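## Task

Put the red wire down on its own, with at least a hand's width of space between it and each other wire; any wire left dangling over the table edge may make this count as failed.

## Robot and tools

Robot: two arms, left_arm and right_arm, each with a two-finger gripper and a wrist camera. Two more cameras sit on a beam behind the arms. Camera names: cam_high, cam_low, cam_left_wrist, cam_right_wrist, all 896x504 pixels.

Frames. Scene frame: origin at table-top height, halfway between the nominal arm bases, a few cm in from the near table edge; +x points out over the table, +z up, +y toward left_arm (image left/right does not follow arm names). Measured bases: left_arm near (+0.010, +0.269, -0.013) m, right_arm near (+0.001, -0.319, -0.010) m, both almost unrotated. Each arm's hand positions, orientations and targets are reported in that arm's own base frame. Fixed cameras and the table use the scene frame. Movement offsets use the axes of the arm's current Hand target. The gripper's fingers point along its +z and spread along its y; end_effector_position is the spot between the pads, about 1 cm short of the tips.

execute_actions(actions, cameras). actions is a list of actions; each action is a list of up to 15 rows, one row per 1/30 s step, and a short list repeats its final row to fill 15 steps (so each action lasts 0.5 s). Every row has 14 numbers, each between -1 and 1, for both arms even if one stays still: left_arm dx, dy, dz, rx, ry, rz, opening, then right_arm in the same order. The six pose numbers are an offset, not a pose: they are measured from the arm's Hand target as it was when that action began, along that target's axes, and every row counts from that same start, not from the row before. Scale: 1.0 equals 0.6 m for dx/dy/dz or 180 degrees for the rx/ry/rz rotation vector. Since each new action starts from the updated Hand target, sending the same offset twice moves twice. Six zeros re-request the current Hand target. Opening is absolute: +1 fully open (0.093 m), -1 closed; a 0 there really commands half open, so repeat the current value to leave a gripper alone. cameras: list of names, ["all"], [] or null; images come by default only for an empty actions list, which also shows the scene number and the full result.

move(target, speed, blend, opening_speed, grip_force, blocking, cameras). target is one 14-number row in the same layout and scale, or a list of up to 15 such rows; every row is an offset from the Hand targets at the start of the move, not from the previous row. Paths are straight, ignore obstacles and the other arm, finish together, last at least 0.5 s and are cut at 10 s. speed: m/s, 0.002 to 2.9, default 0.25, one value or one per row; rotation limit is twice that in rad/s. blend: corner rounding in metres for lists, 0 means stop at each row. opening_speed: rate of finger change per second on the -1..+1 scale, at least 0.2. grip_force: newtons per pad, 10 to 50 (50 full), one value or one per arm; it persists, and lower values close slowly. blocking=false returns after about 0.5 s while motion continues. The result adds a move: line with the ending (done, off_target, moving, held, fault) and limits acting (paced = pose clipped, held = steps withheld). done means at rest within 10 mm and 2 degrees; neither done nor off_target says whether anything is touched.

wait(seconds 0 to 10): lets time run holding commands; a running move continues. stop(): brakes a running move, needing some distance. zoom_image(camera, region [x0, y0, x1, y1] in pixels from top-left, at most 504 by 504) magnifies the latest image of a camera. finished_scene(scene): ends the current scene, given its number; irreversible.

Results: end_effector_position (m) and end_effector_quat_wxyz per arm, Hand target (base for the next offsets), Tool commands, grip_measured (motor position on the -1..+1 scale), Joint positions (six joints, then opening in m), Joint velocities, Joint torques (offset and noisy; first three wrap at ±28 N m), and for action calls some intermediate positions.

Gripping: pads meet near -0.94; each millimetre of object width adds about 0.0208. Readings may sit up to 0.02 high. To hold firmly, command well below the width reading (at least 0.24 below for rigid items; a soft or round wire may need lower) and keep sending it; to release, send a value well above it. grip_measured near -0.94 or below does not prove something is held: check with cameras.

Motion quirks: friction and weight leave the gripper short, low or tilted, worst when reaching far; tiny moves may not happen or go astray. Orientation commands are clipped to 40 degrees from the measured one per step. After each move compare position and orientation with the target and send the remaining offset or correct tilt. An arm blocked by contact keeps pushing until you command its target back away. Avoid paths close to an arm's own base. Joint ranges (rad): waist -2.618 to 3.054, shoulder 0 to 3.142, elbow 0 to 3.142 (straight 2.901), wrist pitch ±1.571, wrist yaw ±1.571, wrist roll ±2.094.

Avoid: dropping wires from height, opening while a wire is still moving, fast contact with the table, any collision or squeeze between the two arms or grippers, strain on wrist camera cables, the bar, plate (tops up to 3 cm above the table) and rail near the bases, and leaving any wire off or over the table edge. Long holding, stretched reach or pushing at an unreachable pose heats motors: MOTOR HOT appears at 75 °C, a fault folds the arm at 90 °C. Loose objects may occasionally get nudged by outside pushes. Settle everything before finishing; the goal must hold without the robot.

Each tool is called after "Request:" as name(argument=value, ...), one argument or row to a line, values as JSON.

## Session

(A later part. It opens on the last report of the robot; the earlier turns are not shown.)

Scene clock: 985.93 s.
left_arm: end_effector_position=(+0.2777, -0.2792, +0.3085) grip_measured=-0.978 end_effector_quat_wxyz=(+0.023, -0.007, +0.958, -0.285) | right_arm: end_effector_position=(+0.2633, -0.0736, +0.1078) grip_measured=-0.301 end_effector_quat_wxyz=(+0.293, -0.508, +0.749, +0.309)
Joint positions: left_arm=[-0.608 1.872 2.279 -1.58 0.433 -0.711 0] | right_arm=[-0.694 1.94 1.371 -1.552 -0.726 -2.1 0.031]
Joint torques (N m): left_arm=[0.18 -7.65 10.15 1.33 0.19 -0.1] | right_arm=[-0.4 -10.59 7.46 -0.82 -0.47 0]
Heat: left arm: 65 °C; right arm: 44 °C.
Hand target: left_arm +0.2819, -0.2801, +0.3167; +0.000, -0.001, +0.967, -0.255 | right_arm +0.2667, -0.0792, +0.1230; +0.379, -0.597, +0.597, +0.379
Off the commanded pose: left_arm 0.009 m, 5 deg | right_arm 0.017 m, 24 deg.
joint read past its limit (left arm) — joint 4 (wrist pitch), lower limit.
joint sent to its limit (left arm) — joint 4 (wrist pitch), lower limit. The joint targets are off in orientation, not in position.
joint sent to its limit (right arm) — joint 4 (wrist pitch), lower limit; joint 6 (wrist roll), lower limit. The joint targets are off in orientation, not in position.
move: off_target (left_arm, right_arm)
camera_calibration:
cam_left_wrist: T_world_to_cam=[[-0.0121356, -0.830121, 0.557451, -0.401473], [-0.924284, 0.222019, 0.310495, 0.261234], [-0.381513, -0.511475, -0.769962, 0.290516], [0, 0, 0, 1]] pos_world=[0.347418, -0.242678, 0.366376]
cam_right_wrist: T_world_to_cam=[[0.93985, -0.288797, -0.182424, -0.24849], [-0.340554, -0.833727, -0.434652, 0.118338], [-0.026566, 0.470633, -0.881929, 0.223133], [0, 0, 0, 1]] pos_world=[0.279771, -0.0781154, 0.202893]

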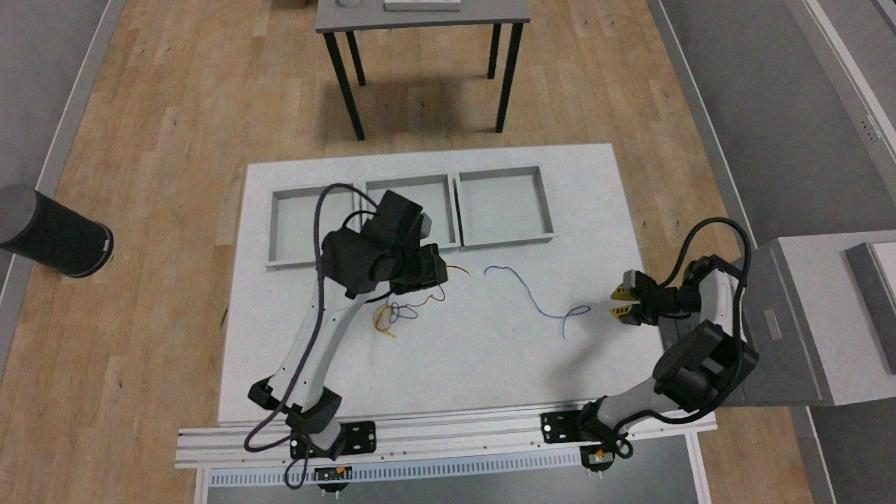

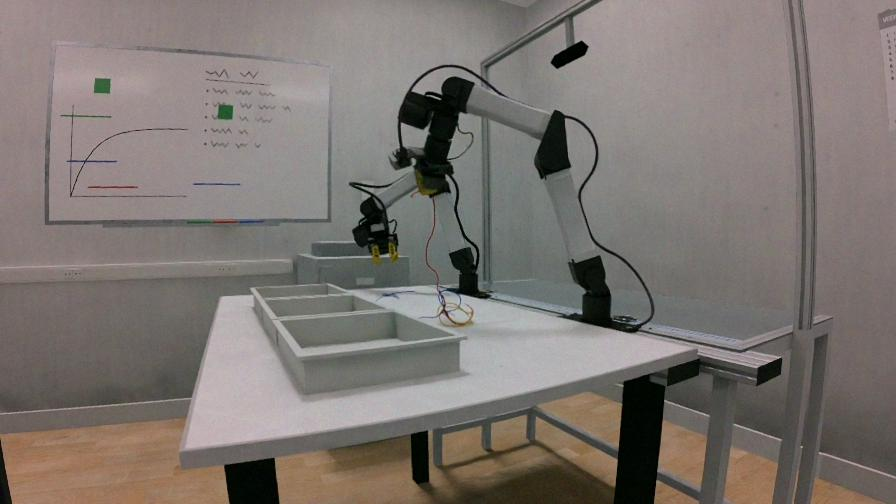

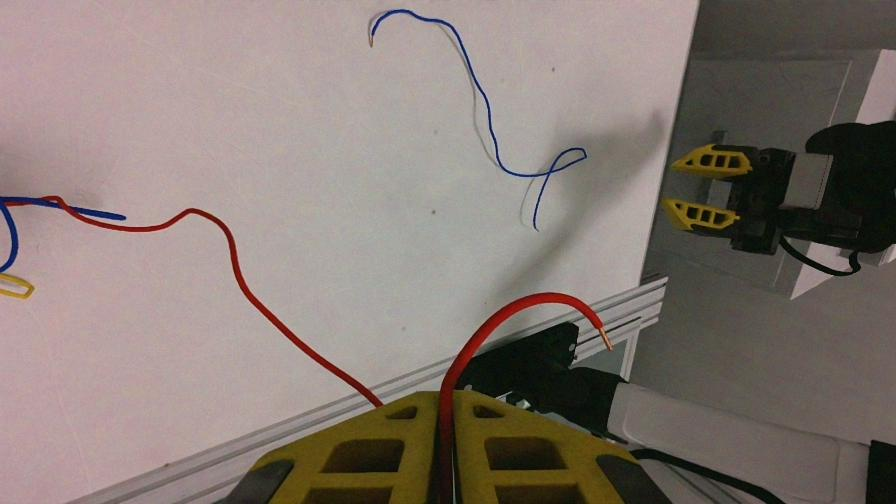

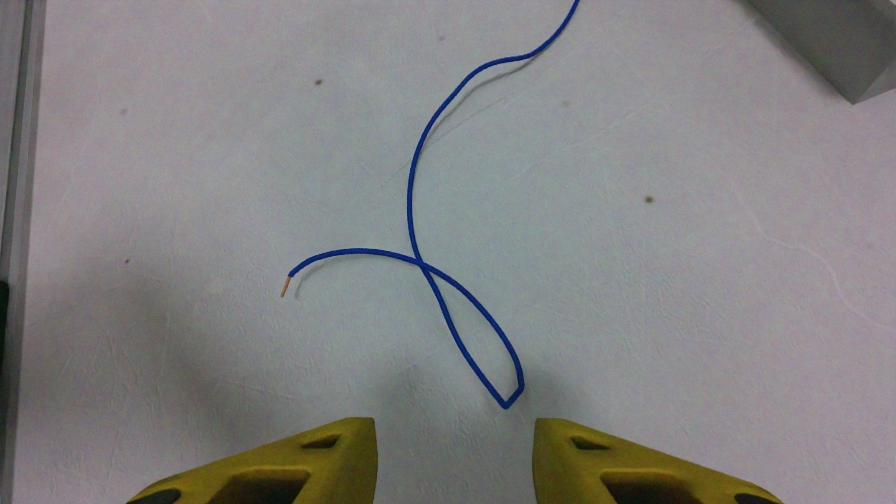

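Request:
move(
  target=[0.06,0.404,-0.2333,0,0,0,-1,0,0,0,0,0,0,-0.3],
  speed=0.12,
  cameras=["all"],
)

Request:
zoom_image(
  camera="cam_high",
  region=[350, 250, 490, 350],
)

Scene clock: 1006.67 s.
left_arm: end_effector_position=(+0.2490, -0.0012, +0.3194) grip_measured=-0.978 end_effector_quat_wxyz=(+0.244, -0.075, +0.943, -0.212) | right_arm: end_effector_position=(+0.2633, -0.0736, +0.1078) grip_measured=-0.301 end_effector_quat_wxyz=(+0.293, -0.508, +0.749, +0.309)
Joint positions: left_arm=[0.347 1.292 1.705 -1.58 0.534 0.076 0] | right_arm=[-0.694 1.94 1.371 -1.552 -0.726 -2.1 0.031]
Joint torques (N m): left_arm=[0.4 -3.82 5.57 1.32 0.31 0.19] | right_arm=[-0.69 -10.85 7.46 -0.77 -0.47 0.03]
Heat: left arm: 62 °C; right arm: 47 °C.
Hand target: left_arm +0.2456, -0.0003, +0.3193; +0.000, +0.000, +0.967, -0.255 | right_arm +0.2667, -0.0792, +0.1230; +0.379, -0.597, +0.597, +0.379
Off the commanded pose: left_arm 0.003 m, 30 deg | right_arm 0.017 m, 24 deg.
joint read past its limit (left arm) — joint 4 (wrist pitch), lower limit.
joint sent to its limit (left arm) — joint 4 (wrist pitch), lower limit. The joint targets are off in orientation, not in position.
joint sent to its limit (right arm) — joint 4 (wrist pitch), lower limit; joint 6 (wrist roll), lower limit. The joint targets are off in orientation, not in position.
move: off_target (left_arm, right_arm)
camera_calibration:
cam_left_wrist: T_world_to_cam=[[0.0206063, -0.896151, 0.443271, -0.148876], [-0.997011, -0.0514379, -0.0576427, 0.30489], [0.0744575, -0.440759, -0.894532, 0.356437], [0, 0, 0, 1]] pos_world=[0.280507, 0.0393704, 0.402412]
cam_right_wrist: T_world_to_cam=[[0.93985, -0.288797, -0.182424, -0.24849], [-0.340554, -0.833727, -0.434652, 0.118338], [-0.026566, 0.470633, -0.881929, 0.223133], [0, 0, 0, 1]] pos_world=[0.279771, -0.0781154, 0.202893]

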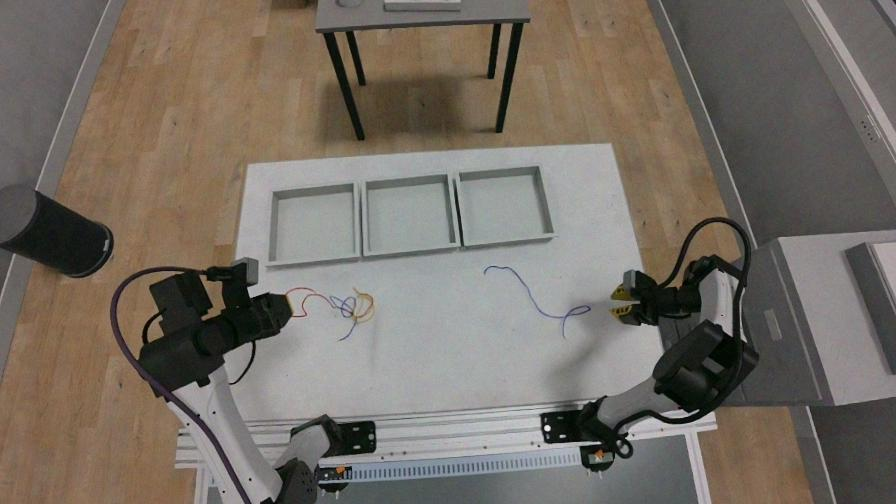

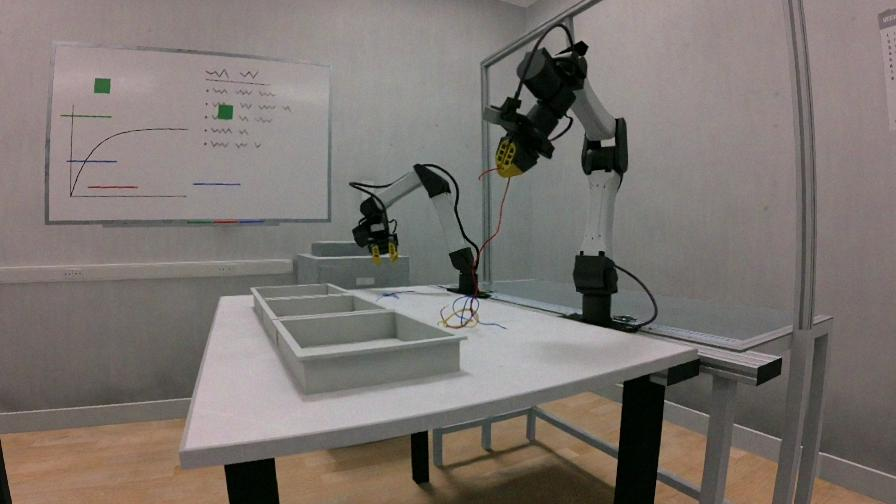

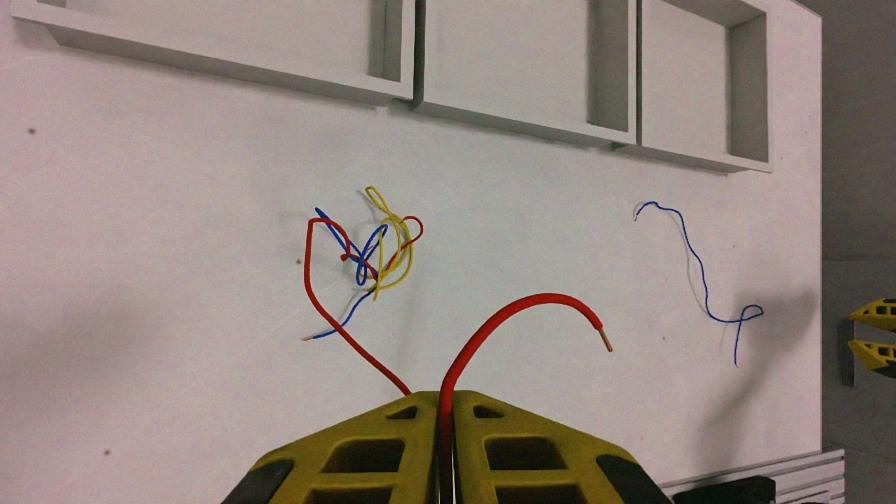

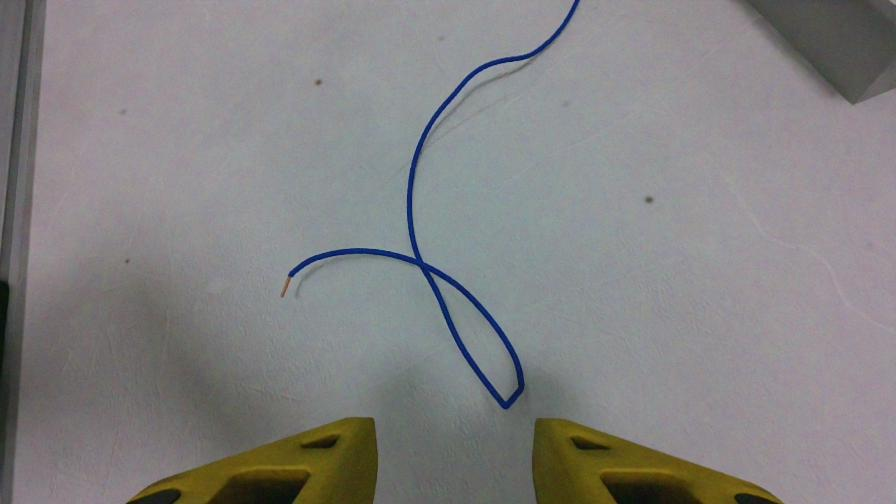

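Scaled by 3.600 from the camera's 896x504 image, which has a finer 1280x720 frame.

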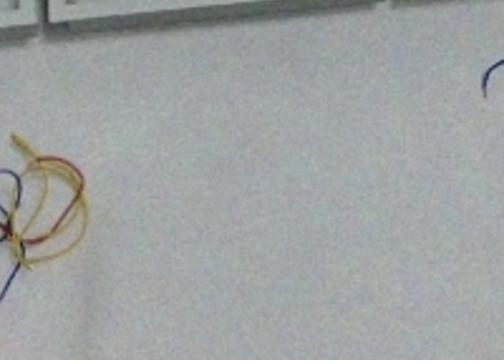

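Request:
zoom_image(
  camera="cam_left_wrist",
  region=[280, 160, 480, 350],
)

Request:
zoom_image(
  camera="cam_high",
  region=[280, 270, 400, 350],
)

Scaled by 2.520 from the camera's 896x504 image, which has a finer 1280x720 frame.

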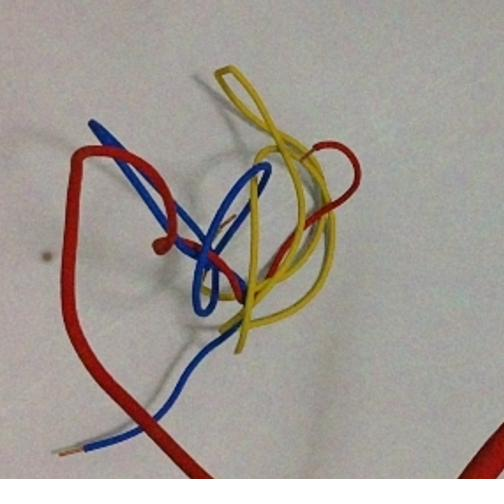

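Scaled by 4.200 from the camera's 896x504 image, which has a finer 1280x720 frame.

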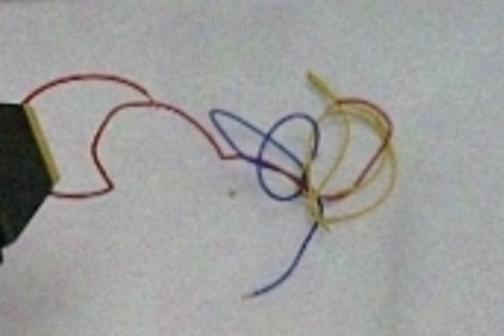

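Request:
move(
  target=[
    [0,-0.0917,-0.1588,0,0,0,-1,0,0,0,0,0,0,-0.3],
    [-0.0567,-0.5247,0.0912,0,0,0,-1,0,0,0,0,0,0,-0.3],
  ],
  speed=0.12,
  blend=[0.02,0],
  cameras=["all"],
)

Request:
zoom_image(
  camera="cam_low",
  region=[380, 150, 500, 340],
)

Scene clock: 1046.23 s.
left_arm: end_effector_position=(+0.2788, -0.3015, +0.4189) grip_measured=-0.978 end_effector_quat_wxyz=(+0.115, -0.031, +0.901, -0.417) | right_arm: end_effector_position=(+0.2633, -0.0736, +0.1078) grip_measured=-0.301 end_effector_quat_wxyz=(+0.293, -0.508, +0.749, +0.309)
Joint positions: left_arm=[-0.634 1.947 2.746 -1.582 0.481 -0.905 0] | right_arm=[-0.694 1.94 1.371 -1.552 -0.726 -2.1 0.031]
Joint torques (N m): left_arm=[0.12 -7.39 8.12 1.92 0.11 -0.12] | right_arm=[-0.43 -10.69 7.39 -0.81 -0.44 -0.06]
Heat: left arm: 57 °C; right arm: 50 °C.
Hand target: left_arm +0.2799, -0.3012, +0.4266; +0.000, +0.000, +0.967, -0.255 | right_arm +0.2667, -0.0792, +0.1230; +0.379, -0.597, +0.597, +0.379
Off the commanded pose: left_arm 0.008 m, 24 deg | right_arm 0.017 m, 24 deg.
joint read past its limit (left arm) — joint 4 (wrist pitch), lower limit.
joint sent to its limit (left arm) — joint 4 (wrist pitch), lower limit. The joint targets are off in orientation, not in position.
joint sent to its limit (right arm) — joint 4 (wrist pitch), lower limit; joint 6 (wrist roll), lower limit. The joint targets are off in orientation, not in position.
move: off_target (left_arm, right_arm); limits=paced
camera_calibration:
cam_left_wrist: T_world_to_cam=[[-0.0545492, -0.640503, 0.766016, -0.499888], [-0.977379, 0.191246, 0.0903089, 0.330646], [-0.20434, -0.743762, -0.636446, 0.189148], [0, 0, 0, 1]] pos_world=[0.334549, -0.242734, 0.473445]
cam_right_wrist: T_world_to_cam=[[0.93985, -0.288797, -0.182424, -0.24849], [-0.340554, -0.833727, -0.434652, 0.118338], [-0.026566, 0.470633, -0.881929, 0.223133], [0, 0, 0, 1]] pos_world=[0.279771, -0.0781154, 0.202893]

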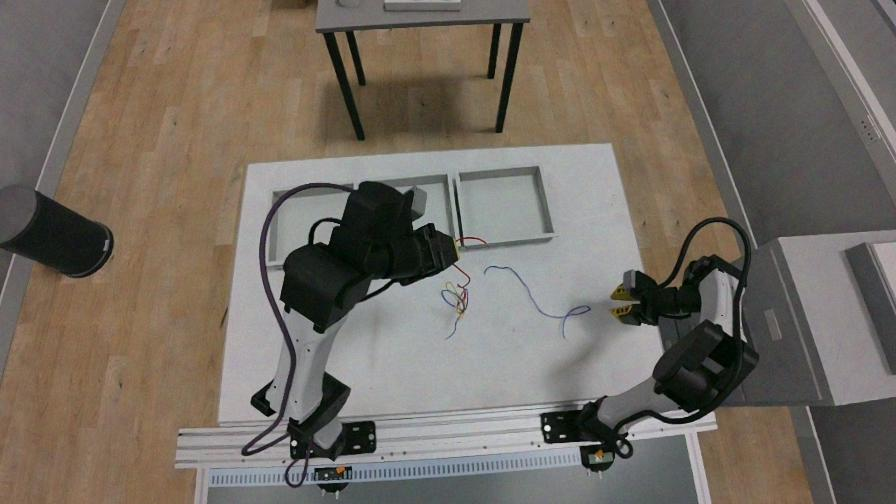

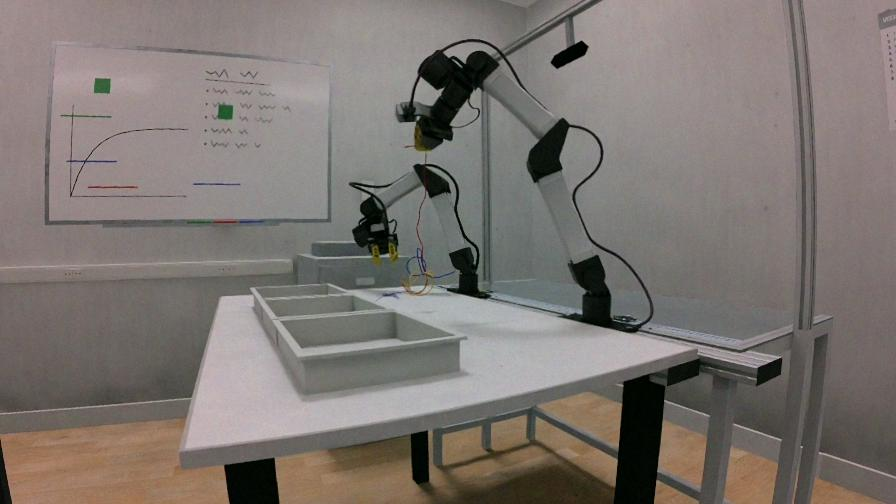

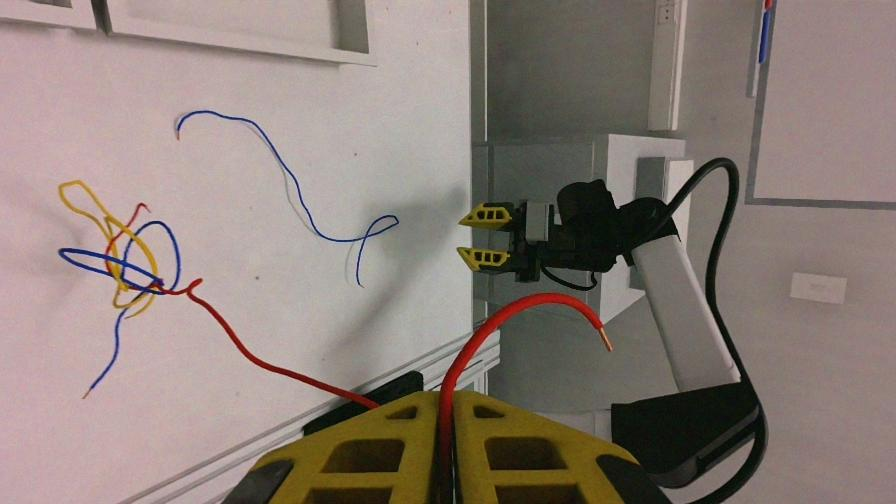

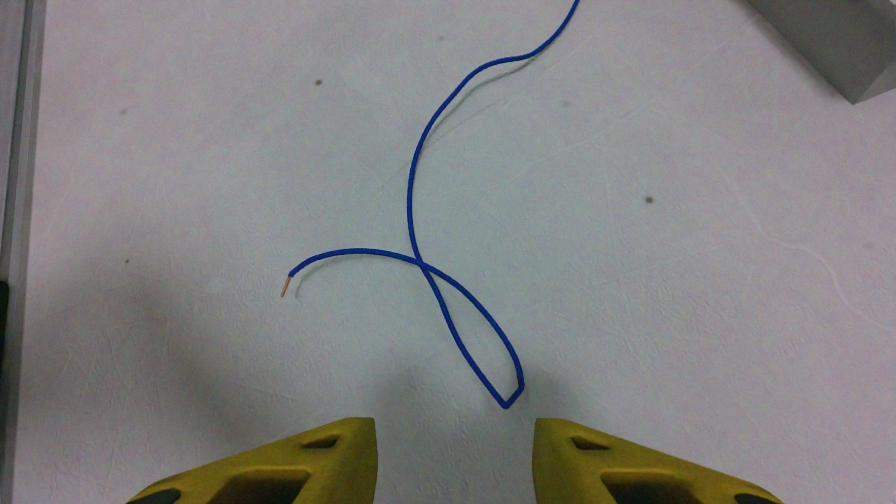

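Scaled by 2.653 from the camera's 896x504 image, which has a finer 1280x720 frame.

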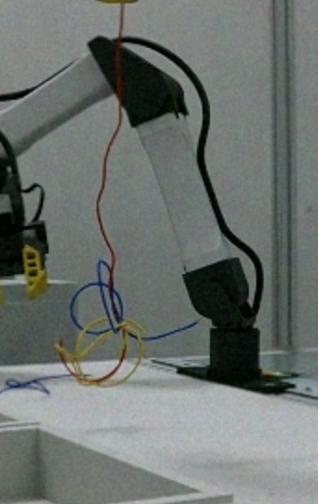

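Request:
move(
  target=[
    [0,0.1667,0.2888,0,0,0,-1,0,0,0,0,0,0,-0.3],
    [0,0.5963,0.2333,0,0,0,-1,0,0,0,0,0,0,-0.3],
  ],
  speed=0.1,
  blend=[0.05,0],
  cameras=["all"],
)

Request:
zoom_image(
  camera="cam_left_wrist",
  region=[400, 100, 800, 400],
)

Scene clock: 1058.03 s.
left_arm: end_effector_position=(+0.2838, -0.0567, +0.1326) grip_measured=-0.978 end_effector_quat_wxyz=(+0.010, -0.003, +0.969, -0.247) | right_arm: end_effector_position=(+0.2633, -0.0736, +0.1078) grip_measured=-0.301 end_effector_quat_wxyz=(+0.293, -0.508, +0.749, +0.309)
Joint positions: left_arm=[0.085 1.614 1.283 -1.261 0.499 0.083 0] | right_arm=[-0.694 1.94 1.371 -1.552 -0.726 -2.1 0.031]
Joint torques (N m): left_arm=[0.35 -5.48 6.26 0.38 0.48 0.18] | right_arm=[-0.66 -10.55 7.56 -0.78 -0.39 -0.04]
Heat: left arm: 57 °C; right arm: 50 °C.
Hand target: left_arm +0.2796, -0.0588, +0.1286; +0.000, +0.000, +0.967, -0.255 | right_arm +0.2667, -0.0792, +0.1230; +0.379, -0.597, +0.597, +0.379
Off the commanded pose: left_arm 0.006 m, 2 deg | right_arm 0.017 m, 24 deg.
joint sent to its limit (right arm) — joint 4 (wrist pitch), lower limit; joint 6 (wrist roll), lower limit. The joint targets are off in orientation, not in position.
move: off_target (right_arm)
camera_calibration:
cam_left_wrist: T_world_to_cam=[[-0.0104368, -0.871186, 0.490842, -0.112655], [-0.913789, 0.20764, 0.349106, 0.263156], [-0.406055, -0.444883, -0.798247, 0.285685], [0, 0, 0, 1]] pos_world=[0.355297, -0.0256886, 0.191474]
cam_right_wrist: T_world_to_cam=[[0.93985, -0.288797, -0.182424, -0.24849], [-0.340554, -0.833727, -0.434652, 0.118338], [-0.026566, 0.470633, -0.881929, 0.223133], [0, 0, 0, 1]] pos_world=[0.279771, -0.0781154, 0.202893]

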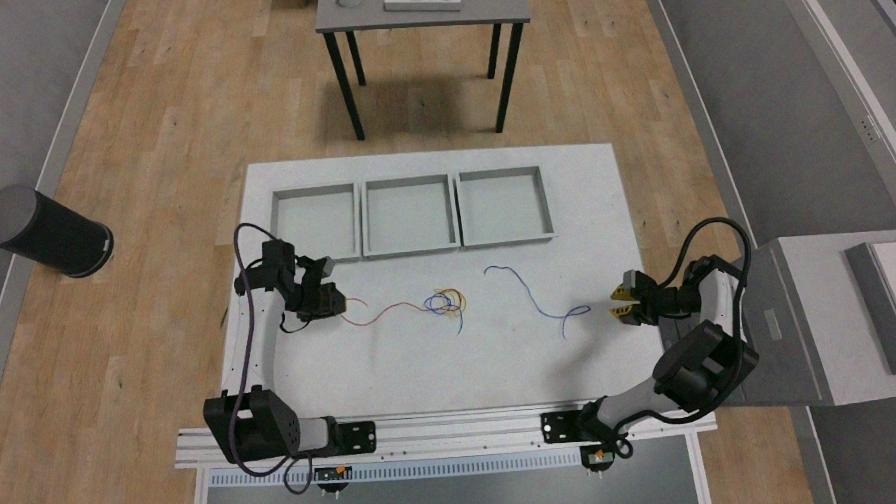

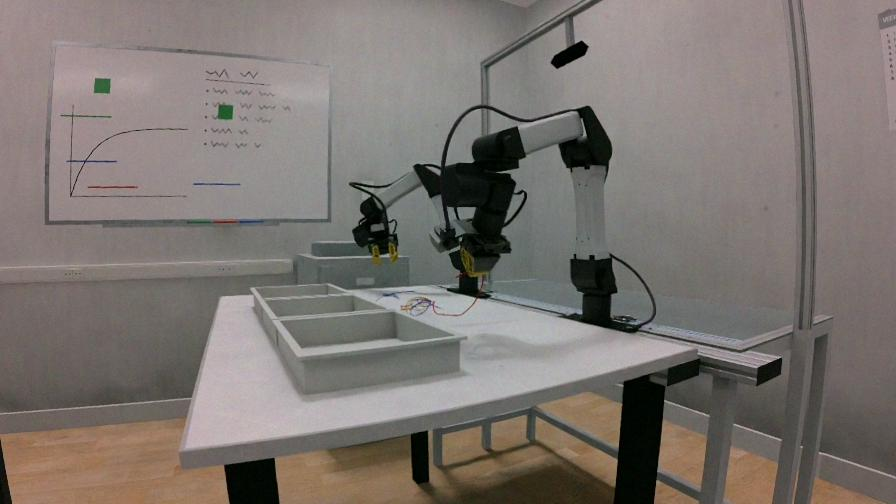

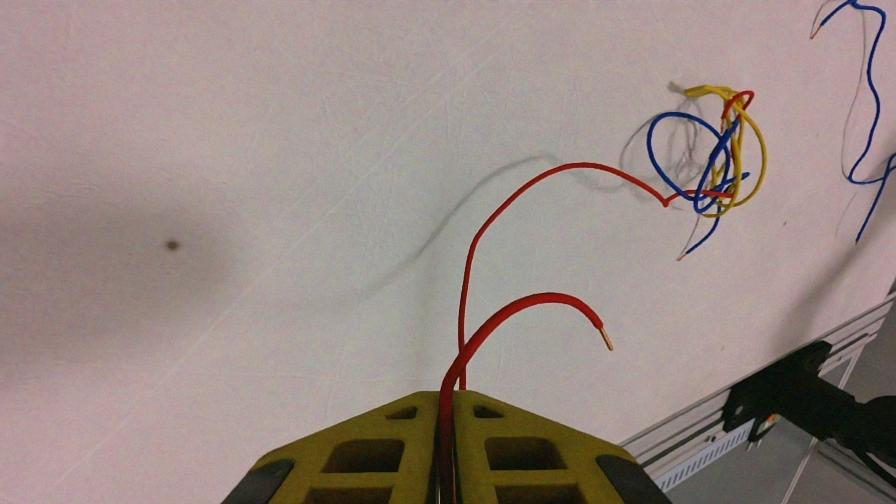

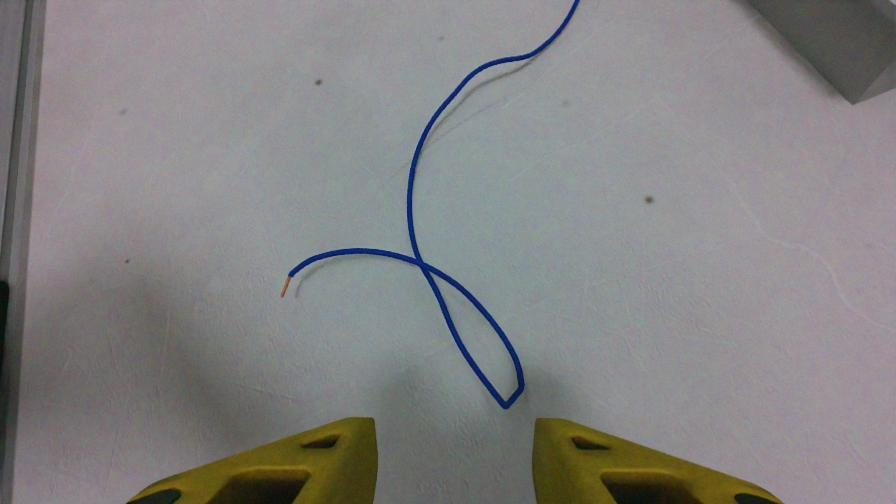

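Scaled by 1.260 from the camera's 896x504 image, which has a finer 1280x720 frame.

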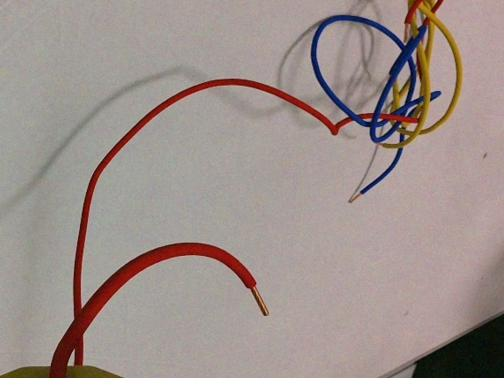

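Request:
move(
  target=[0,0,0,0,0,0,-1,-0.288,-0.05,0.3805,0,0.111,0,-0.3],
  speed=0.15,
  cameras=["cam_right_wrist","cam_low","cam_left_wrist"],
)

Request:
zoom_image(
  camera="cam_low",
  region=[380, 240, 500, 330],
)

Scene clock: 1068.20 s.
left_arm: end_effector_position=(+0.2837, -0.0567, +0.1326) grip_measured=-0.978 end_effector_quat_wxyz=(+0.010, -0.003, +0.969, -0.247) | right_arm: end_effector_position=(+0.2862, +0.1978, +0.1762) grip_measured=-0.301 end_effector_quat_wxyz=(-0.255, +0.650, -0.658, -0.280)
Joint positions: left_arm=[0.085 1.614 1.283 -1.262 0.499 0.083 0] | right_arm=[0.268 1.622 1.348 -1.078 -0.752 -1.204 0.031]
Joint torques (N m): left_arm=[0.42 -5.56 6.37 0.38 0.49 0.15] | right_arm=[0.36 -5.27 9.26 0.89 -0.34 0.06]
Heat: left arm: 57 °C; right arm: 50 °C.
Hand target: left_arm +0.2796, -0.0588, +0.1286; +0.000, -0.001, +0.967, -0.255 | right_arm +0.2964, +0.2009, +0.1821; -0.270, +0.654, -0.653, -0.269
Off the commanded pose: left_arm 0.006 m, 2 deg | right_arm 0.012 m, 2 deg.
move: off_target (right_arm)
camera_calibration:
cam_left_wrist: T_world_to_cam=[[-0.0106022, -0.871166, 0.490874, -0.112603], [-0.913653, 0.207932, 0.349289, 0.262989], [-0.406358, -0.444785, -0.798148, 0.285736], [0, 0, 0, 1]] pos_world=[0.355198, -0.025689, 0.191474]
cam_right_wrist: T_world_to_cam=[[0.998535, 0.0037747, -0.0539792, -0.276529], [-0.0157949, -0.933787, -0.35748, 0.295418], [-0.0517545, 0.357809, -0.93236, 0.194808], [0, 0, 0, 1]] pos_world=[0.290872, 0.207197, 0.27231]
Images, in order (width x height): cam_low 896x504, cam_left_wrist 896x504, cam_right_wrist 896x504.

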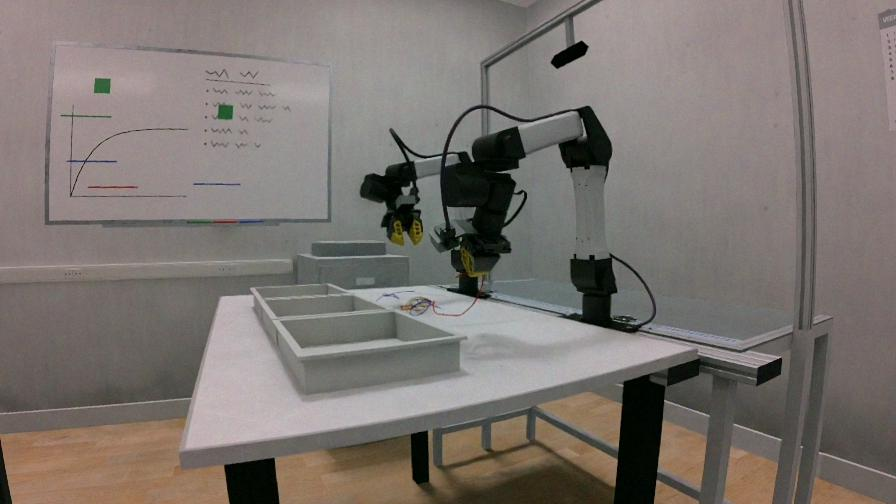

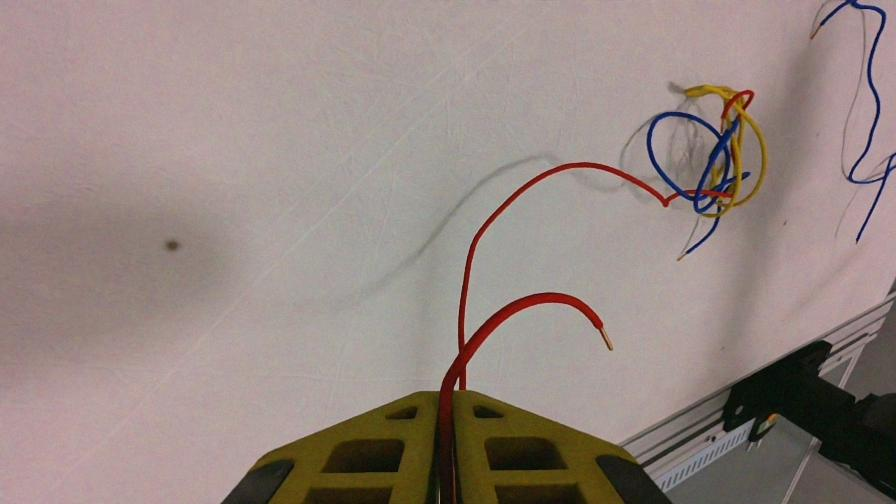

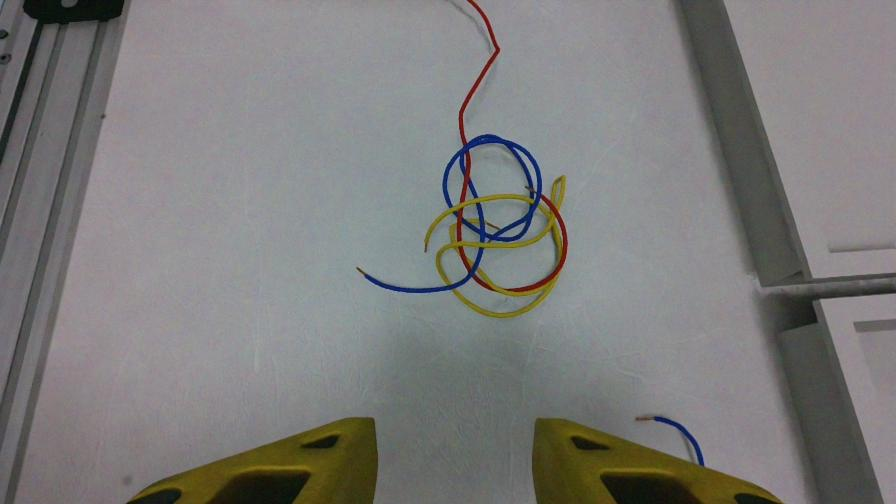

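Scaled by 4.200 from the camera's 896x504 image, which has a finer 1280x720 frame.

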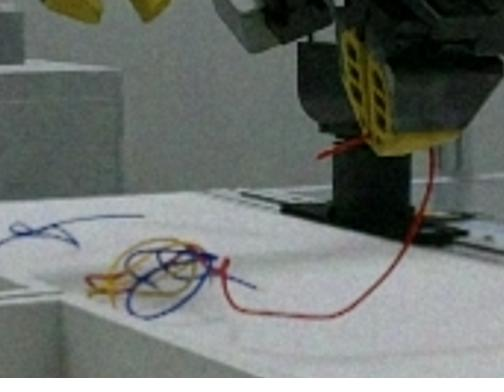

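Request:
zoom_image(
  camera="cam_right_wrist",
  region=[340, 110, 600, 330],
)

Scaled by 1.938 from the camera's 896x504 image, which has a finer 1280x720 frame.

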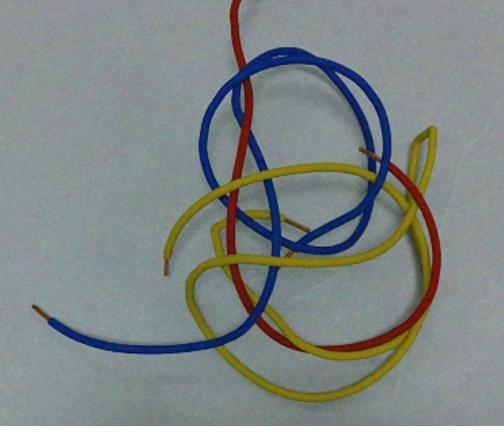

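Request:
move(
  target=[0,0,0,0,0,0,-1,0.0093,0.024,0.2077,0.2061,0.0654,0.6296,-0.42],
  speed=0.2,
  cameras=["cam_right_wrist","cam_low"],
)

Request:
zoom_image(
  camera="cam_right_wrist",
  region=[300, 180, 660, 480],
)

Scene clock: 1110.33 s.
left_arm: end_effector_position=(+0.2837, -0.0567, +0.1326) grip_measured=-0.978 end_effector_quat_wxyz=(+0.010, -0.003, +0.969, -0.247) | right_arm: end_effector_position=(+0.2761, +0.2803, +0.0849) grip_measured=-0.418 end_effector_quat_wxyz=(+0.024, +0.254, +0.959, +0.124)
Joint positions: left_arm=[0.085 1.614 1.283 -1.262 0.499 0.083 0] | right_arm=[0.755 1.835 1.401 -0.901 -0.088 1.283 0.025]
Joint torques (N m): left_arm=[0.31 -5.53 6.23 0.41 0.5 0.15] | right_arm=[0.69 -7.16 9.42 0.7 0.32 0.17]
Heat: left arm: 55 °C; right arm: 47 °C.
Hand target: left_arm +0.2796, -0.0588, +0.1286; +0.000, -0.001, +0.967, -0.255 | right_arm +0.2820, +0.2848, +0.0898; +0.034, +0.256, +0.958, +0.125
Off the commanded pose: left_arm 0.006 m, 2 deg | right_arm 0.009 m, 1 deg.
move: done
camera_calibration:
cam_right_wrist: T_world_to_cam=[[-0.48947, -0.831676, -0.262172, 0.391029], [-0.838859, 0.366952, 0.402071, 0.137788], [-0.238189, 0.416727, -0.877271, 0.109926], [0, 0, 0, 1]] pos_world=[0.333165, 0.228839, 0.143551]
Images, in order (width x height): cam_low 896x504, cam_right_wrist 896x504.

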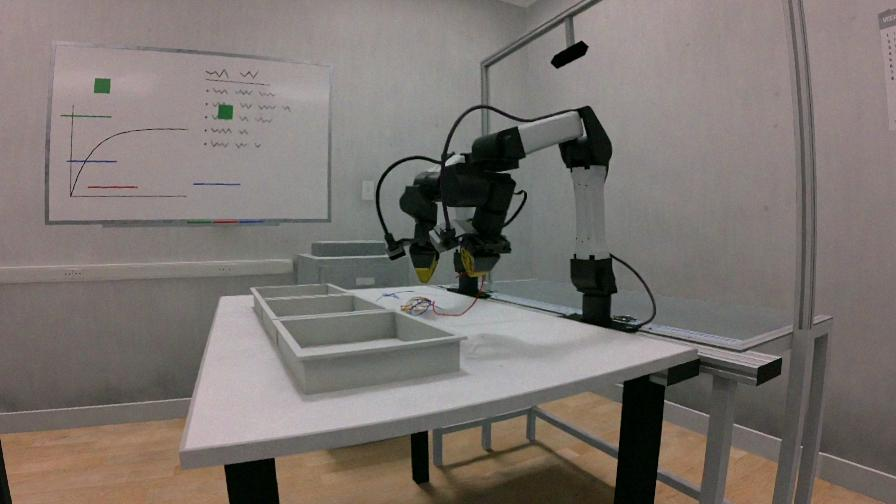

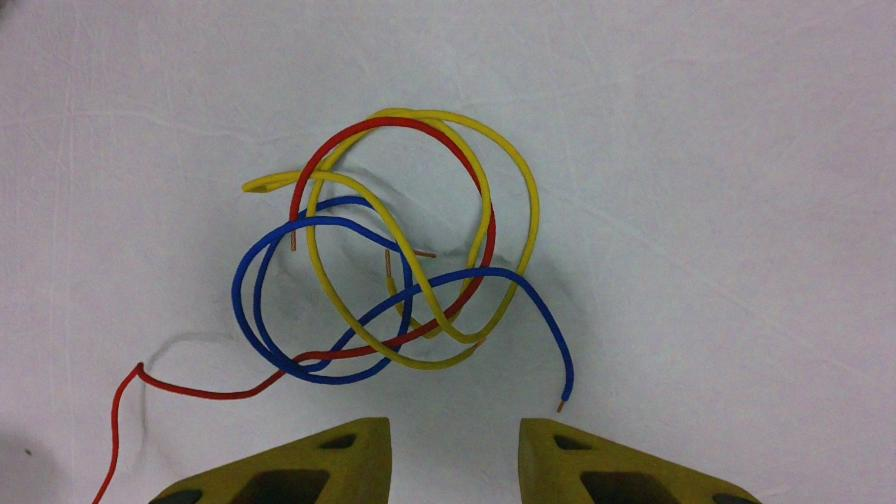

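Scaled by 1.400 from the camera's 896x504 image, which has a finer 1280x720 frame.

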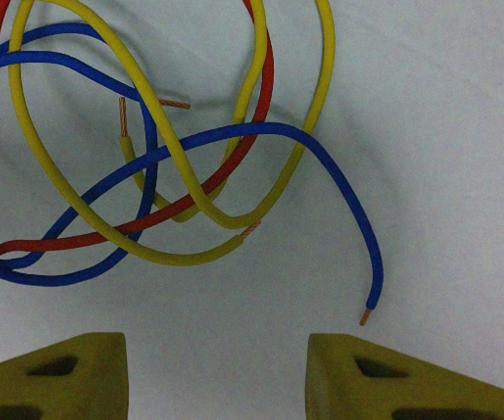

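Request:
move(
  target=[0,0,0,0,0,0,-1,-0.0048,-0.0198,0.055,0,0,0,-0.6],
  speed=0.08,
  cameras=["cam_right_wrist"],
)

Request:
zoom_image(
  camera="cam_right_wrist",
  region=[300, 180, 660, 480],
)

Scene clock: 1125.60 s.
left_arm: end_effector_position=(+0.2837, -0.0567, +0.1326) grip_measured=-0.978 end_effector_quat_wxyz=(+0.010, -0.003, +0.969, -0.247) | right_arm: end_effector_position=(+0.2775, +0.2816, +0.0580) grip_measured=-0.598 end_effector_quat_wxyz=(+0.025, +0.254, +0.959, +0.125)
Joint positions: left_arm=[0.085 1.614 1.283 -1.262 0.499 0.083 0] | right_arm=[0.755 1.863 1.327 -0.794 -0.088 1.284 0.016]
Joint torques (N m): left_arm=[0.39 -5.42 6.15 0.39 0.51 0.15] | right_arm=[-0.23 -7.25 5.91 0.89 0.2 0.01]
Heat: left arm: 55 °C; right arm: 46 °C.
Hand target: left_arm +0.2796, -0.0588, +0.1286; +0.000, -0.001, +0.967, -0.255 | right_arm +0.2830, +0.2807, +0.0548; +0.034, +0.256, +0.958, +0.125
Off the commanded pose: left_arm 0.006 m, 2 deg | right_arm 0.006 m, 1 deg.
move: done
camera_calibration:
cam_right_wrist: T_world_to_cam=[[-0.489459, -0.830582, -0.265638, 0.385626], [-0.8396, 0.366564, 0.400876, 0.149683], [-0.235588, 0.419242, -0.876775, 0.0846476], [0, 0, 0, 1]] pos_world=[0.334364, 0.229938, 0.116649]
Images, in order (width x height): cam_right_wrist 896x504.

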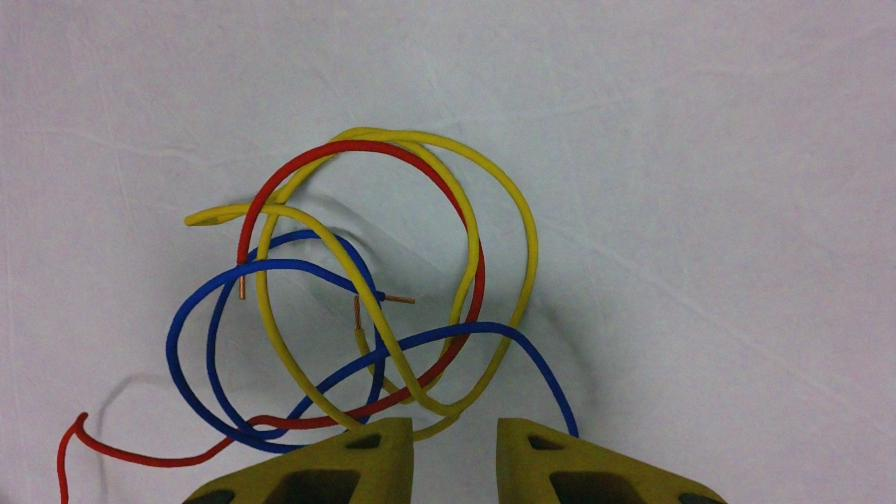

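Scaled by 1.400 from the camera's 896x504 image, which has a finer 1280x720 frame.

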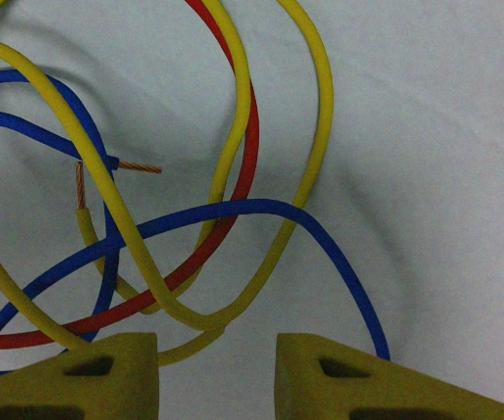

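Request:
move(
  target=[
    [0,0,0,0,0,0,-1,-0.0102,-0.0122,-0.0033,0,0,0,-0.6],
    [0,0,0,0,0,0,-1,-0.0102,-0.0272,0.0522,0,0,0,-0.6],
  ],
  speed=0.06,
  cameras=["cam_right_wrist"],
)

Request:
zoom_image(
  camera="cam_right_wrist",
  region=[300, 180, 660, 480],
)

Scene clock: 1138.90 s.
left_arm: end_effector_position=(+0.2837, -0.0567, +0.1326) grip_measured=-0.978 end_effector_quat_wxyz=(+0.010, -0.003, +0.969, -0.247) | right_arm: end_effector_position=(+0.2782, +0.2730, +0.0239) grip_measured=-0.598 end_effector_quat_wxyz=(+0.027, +0.253, +0.959, +0.124)
Joint positions: left_arm=[0.085 1.614 1.283 -1.262 0.499 0.083 0] | right_arm=[0.738 1.891 1.221 -0.662 -0.088 1.265 0.016]
Joint torques (N m): left_arm=[0.36 -5.49 6.09 0.42 0.49 0.14] | right_arm=[-0.8 -7.27 5.64 0.99 0.17 -0.09]
Heat: left arm: 55 °C; right arm: 45 °C.
Hand target: left_arm +0.2796, -0.0588, +0.1286; +0.000, -0.001, +0.967, -0.255 | right_arm +0.2846, +0.2710, +0.0204; +0.034, +0.256, +0.958, +0.125
Off the commanded pose: left_arm 0.006 m, 2 deg | right_arm 0.008 m, 1 deg.
move: done
camera_calibration:
cam_right_wrist: T_world_to_cam=[[-0.487614, -0.832247, -0.263814, 0.369688], [-0.841151, 0.366885, 0.397316, 0.167398], [-0.233875, 0.415644, -0.878944, 0.0589839], [0, 0, 0, 1]] pos_world=[0.334867, 0.22174, 0.0828628]
Images, in order (width x height): cam_right_wrist 896x504.

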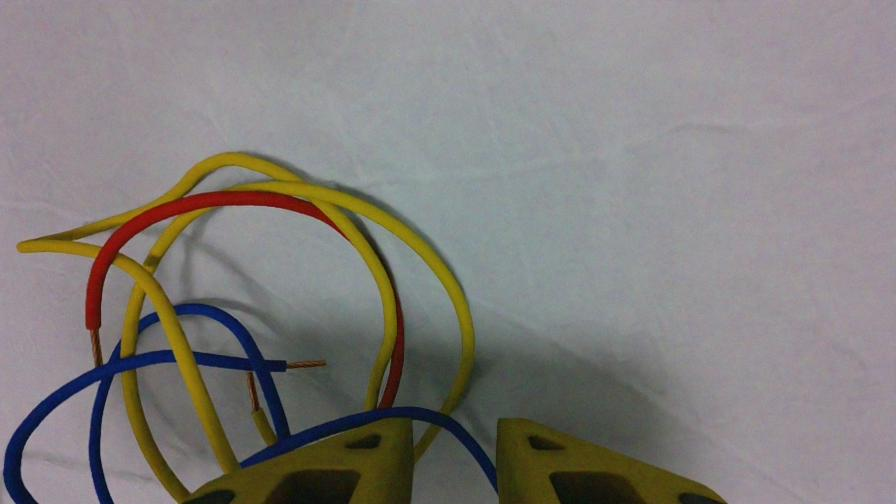

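Scaled by 1.400 from the camera's 896x504 image, which has a finer 1280x720 frame.

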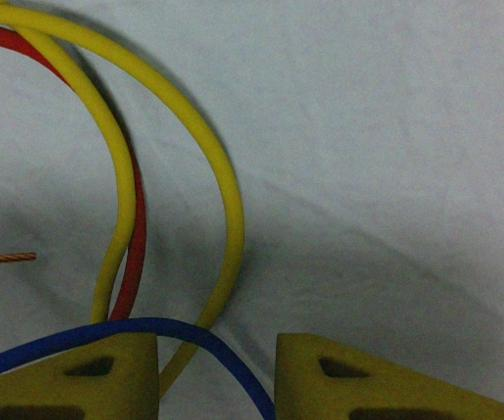

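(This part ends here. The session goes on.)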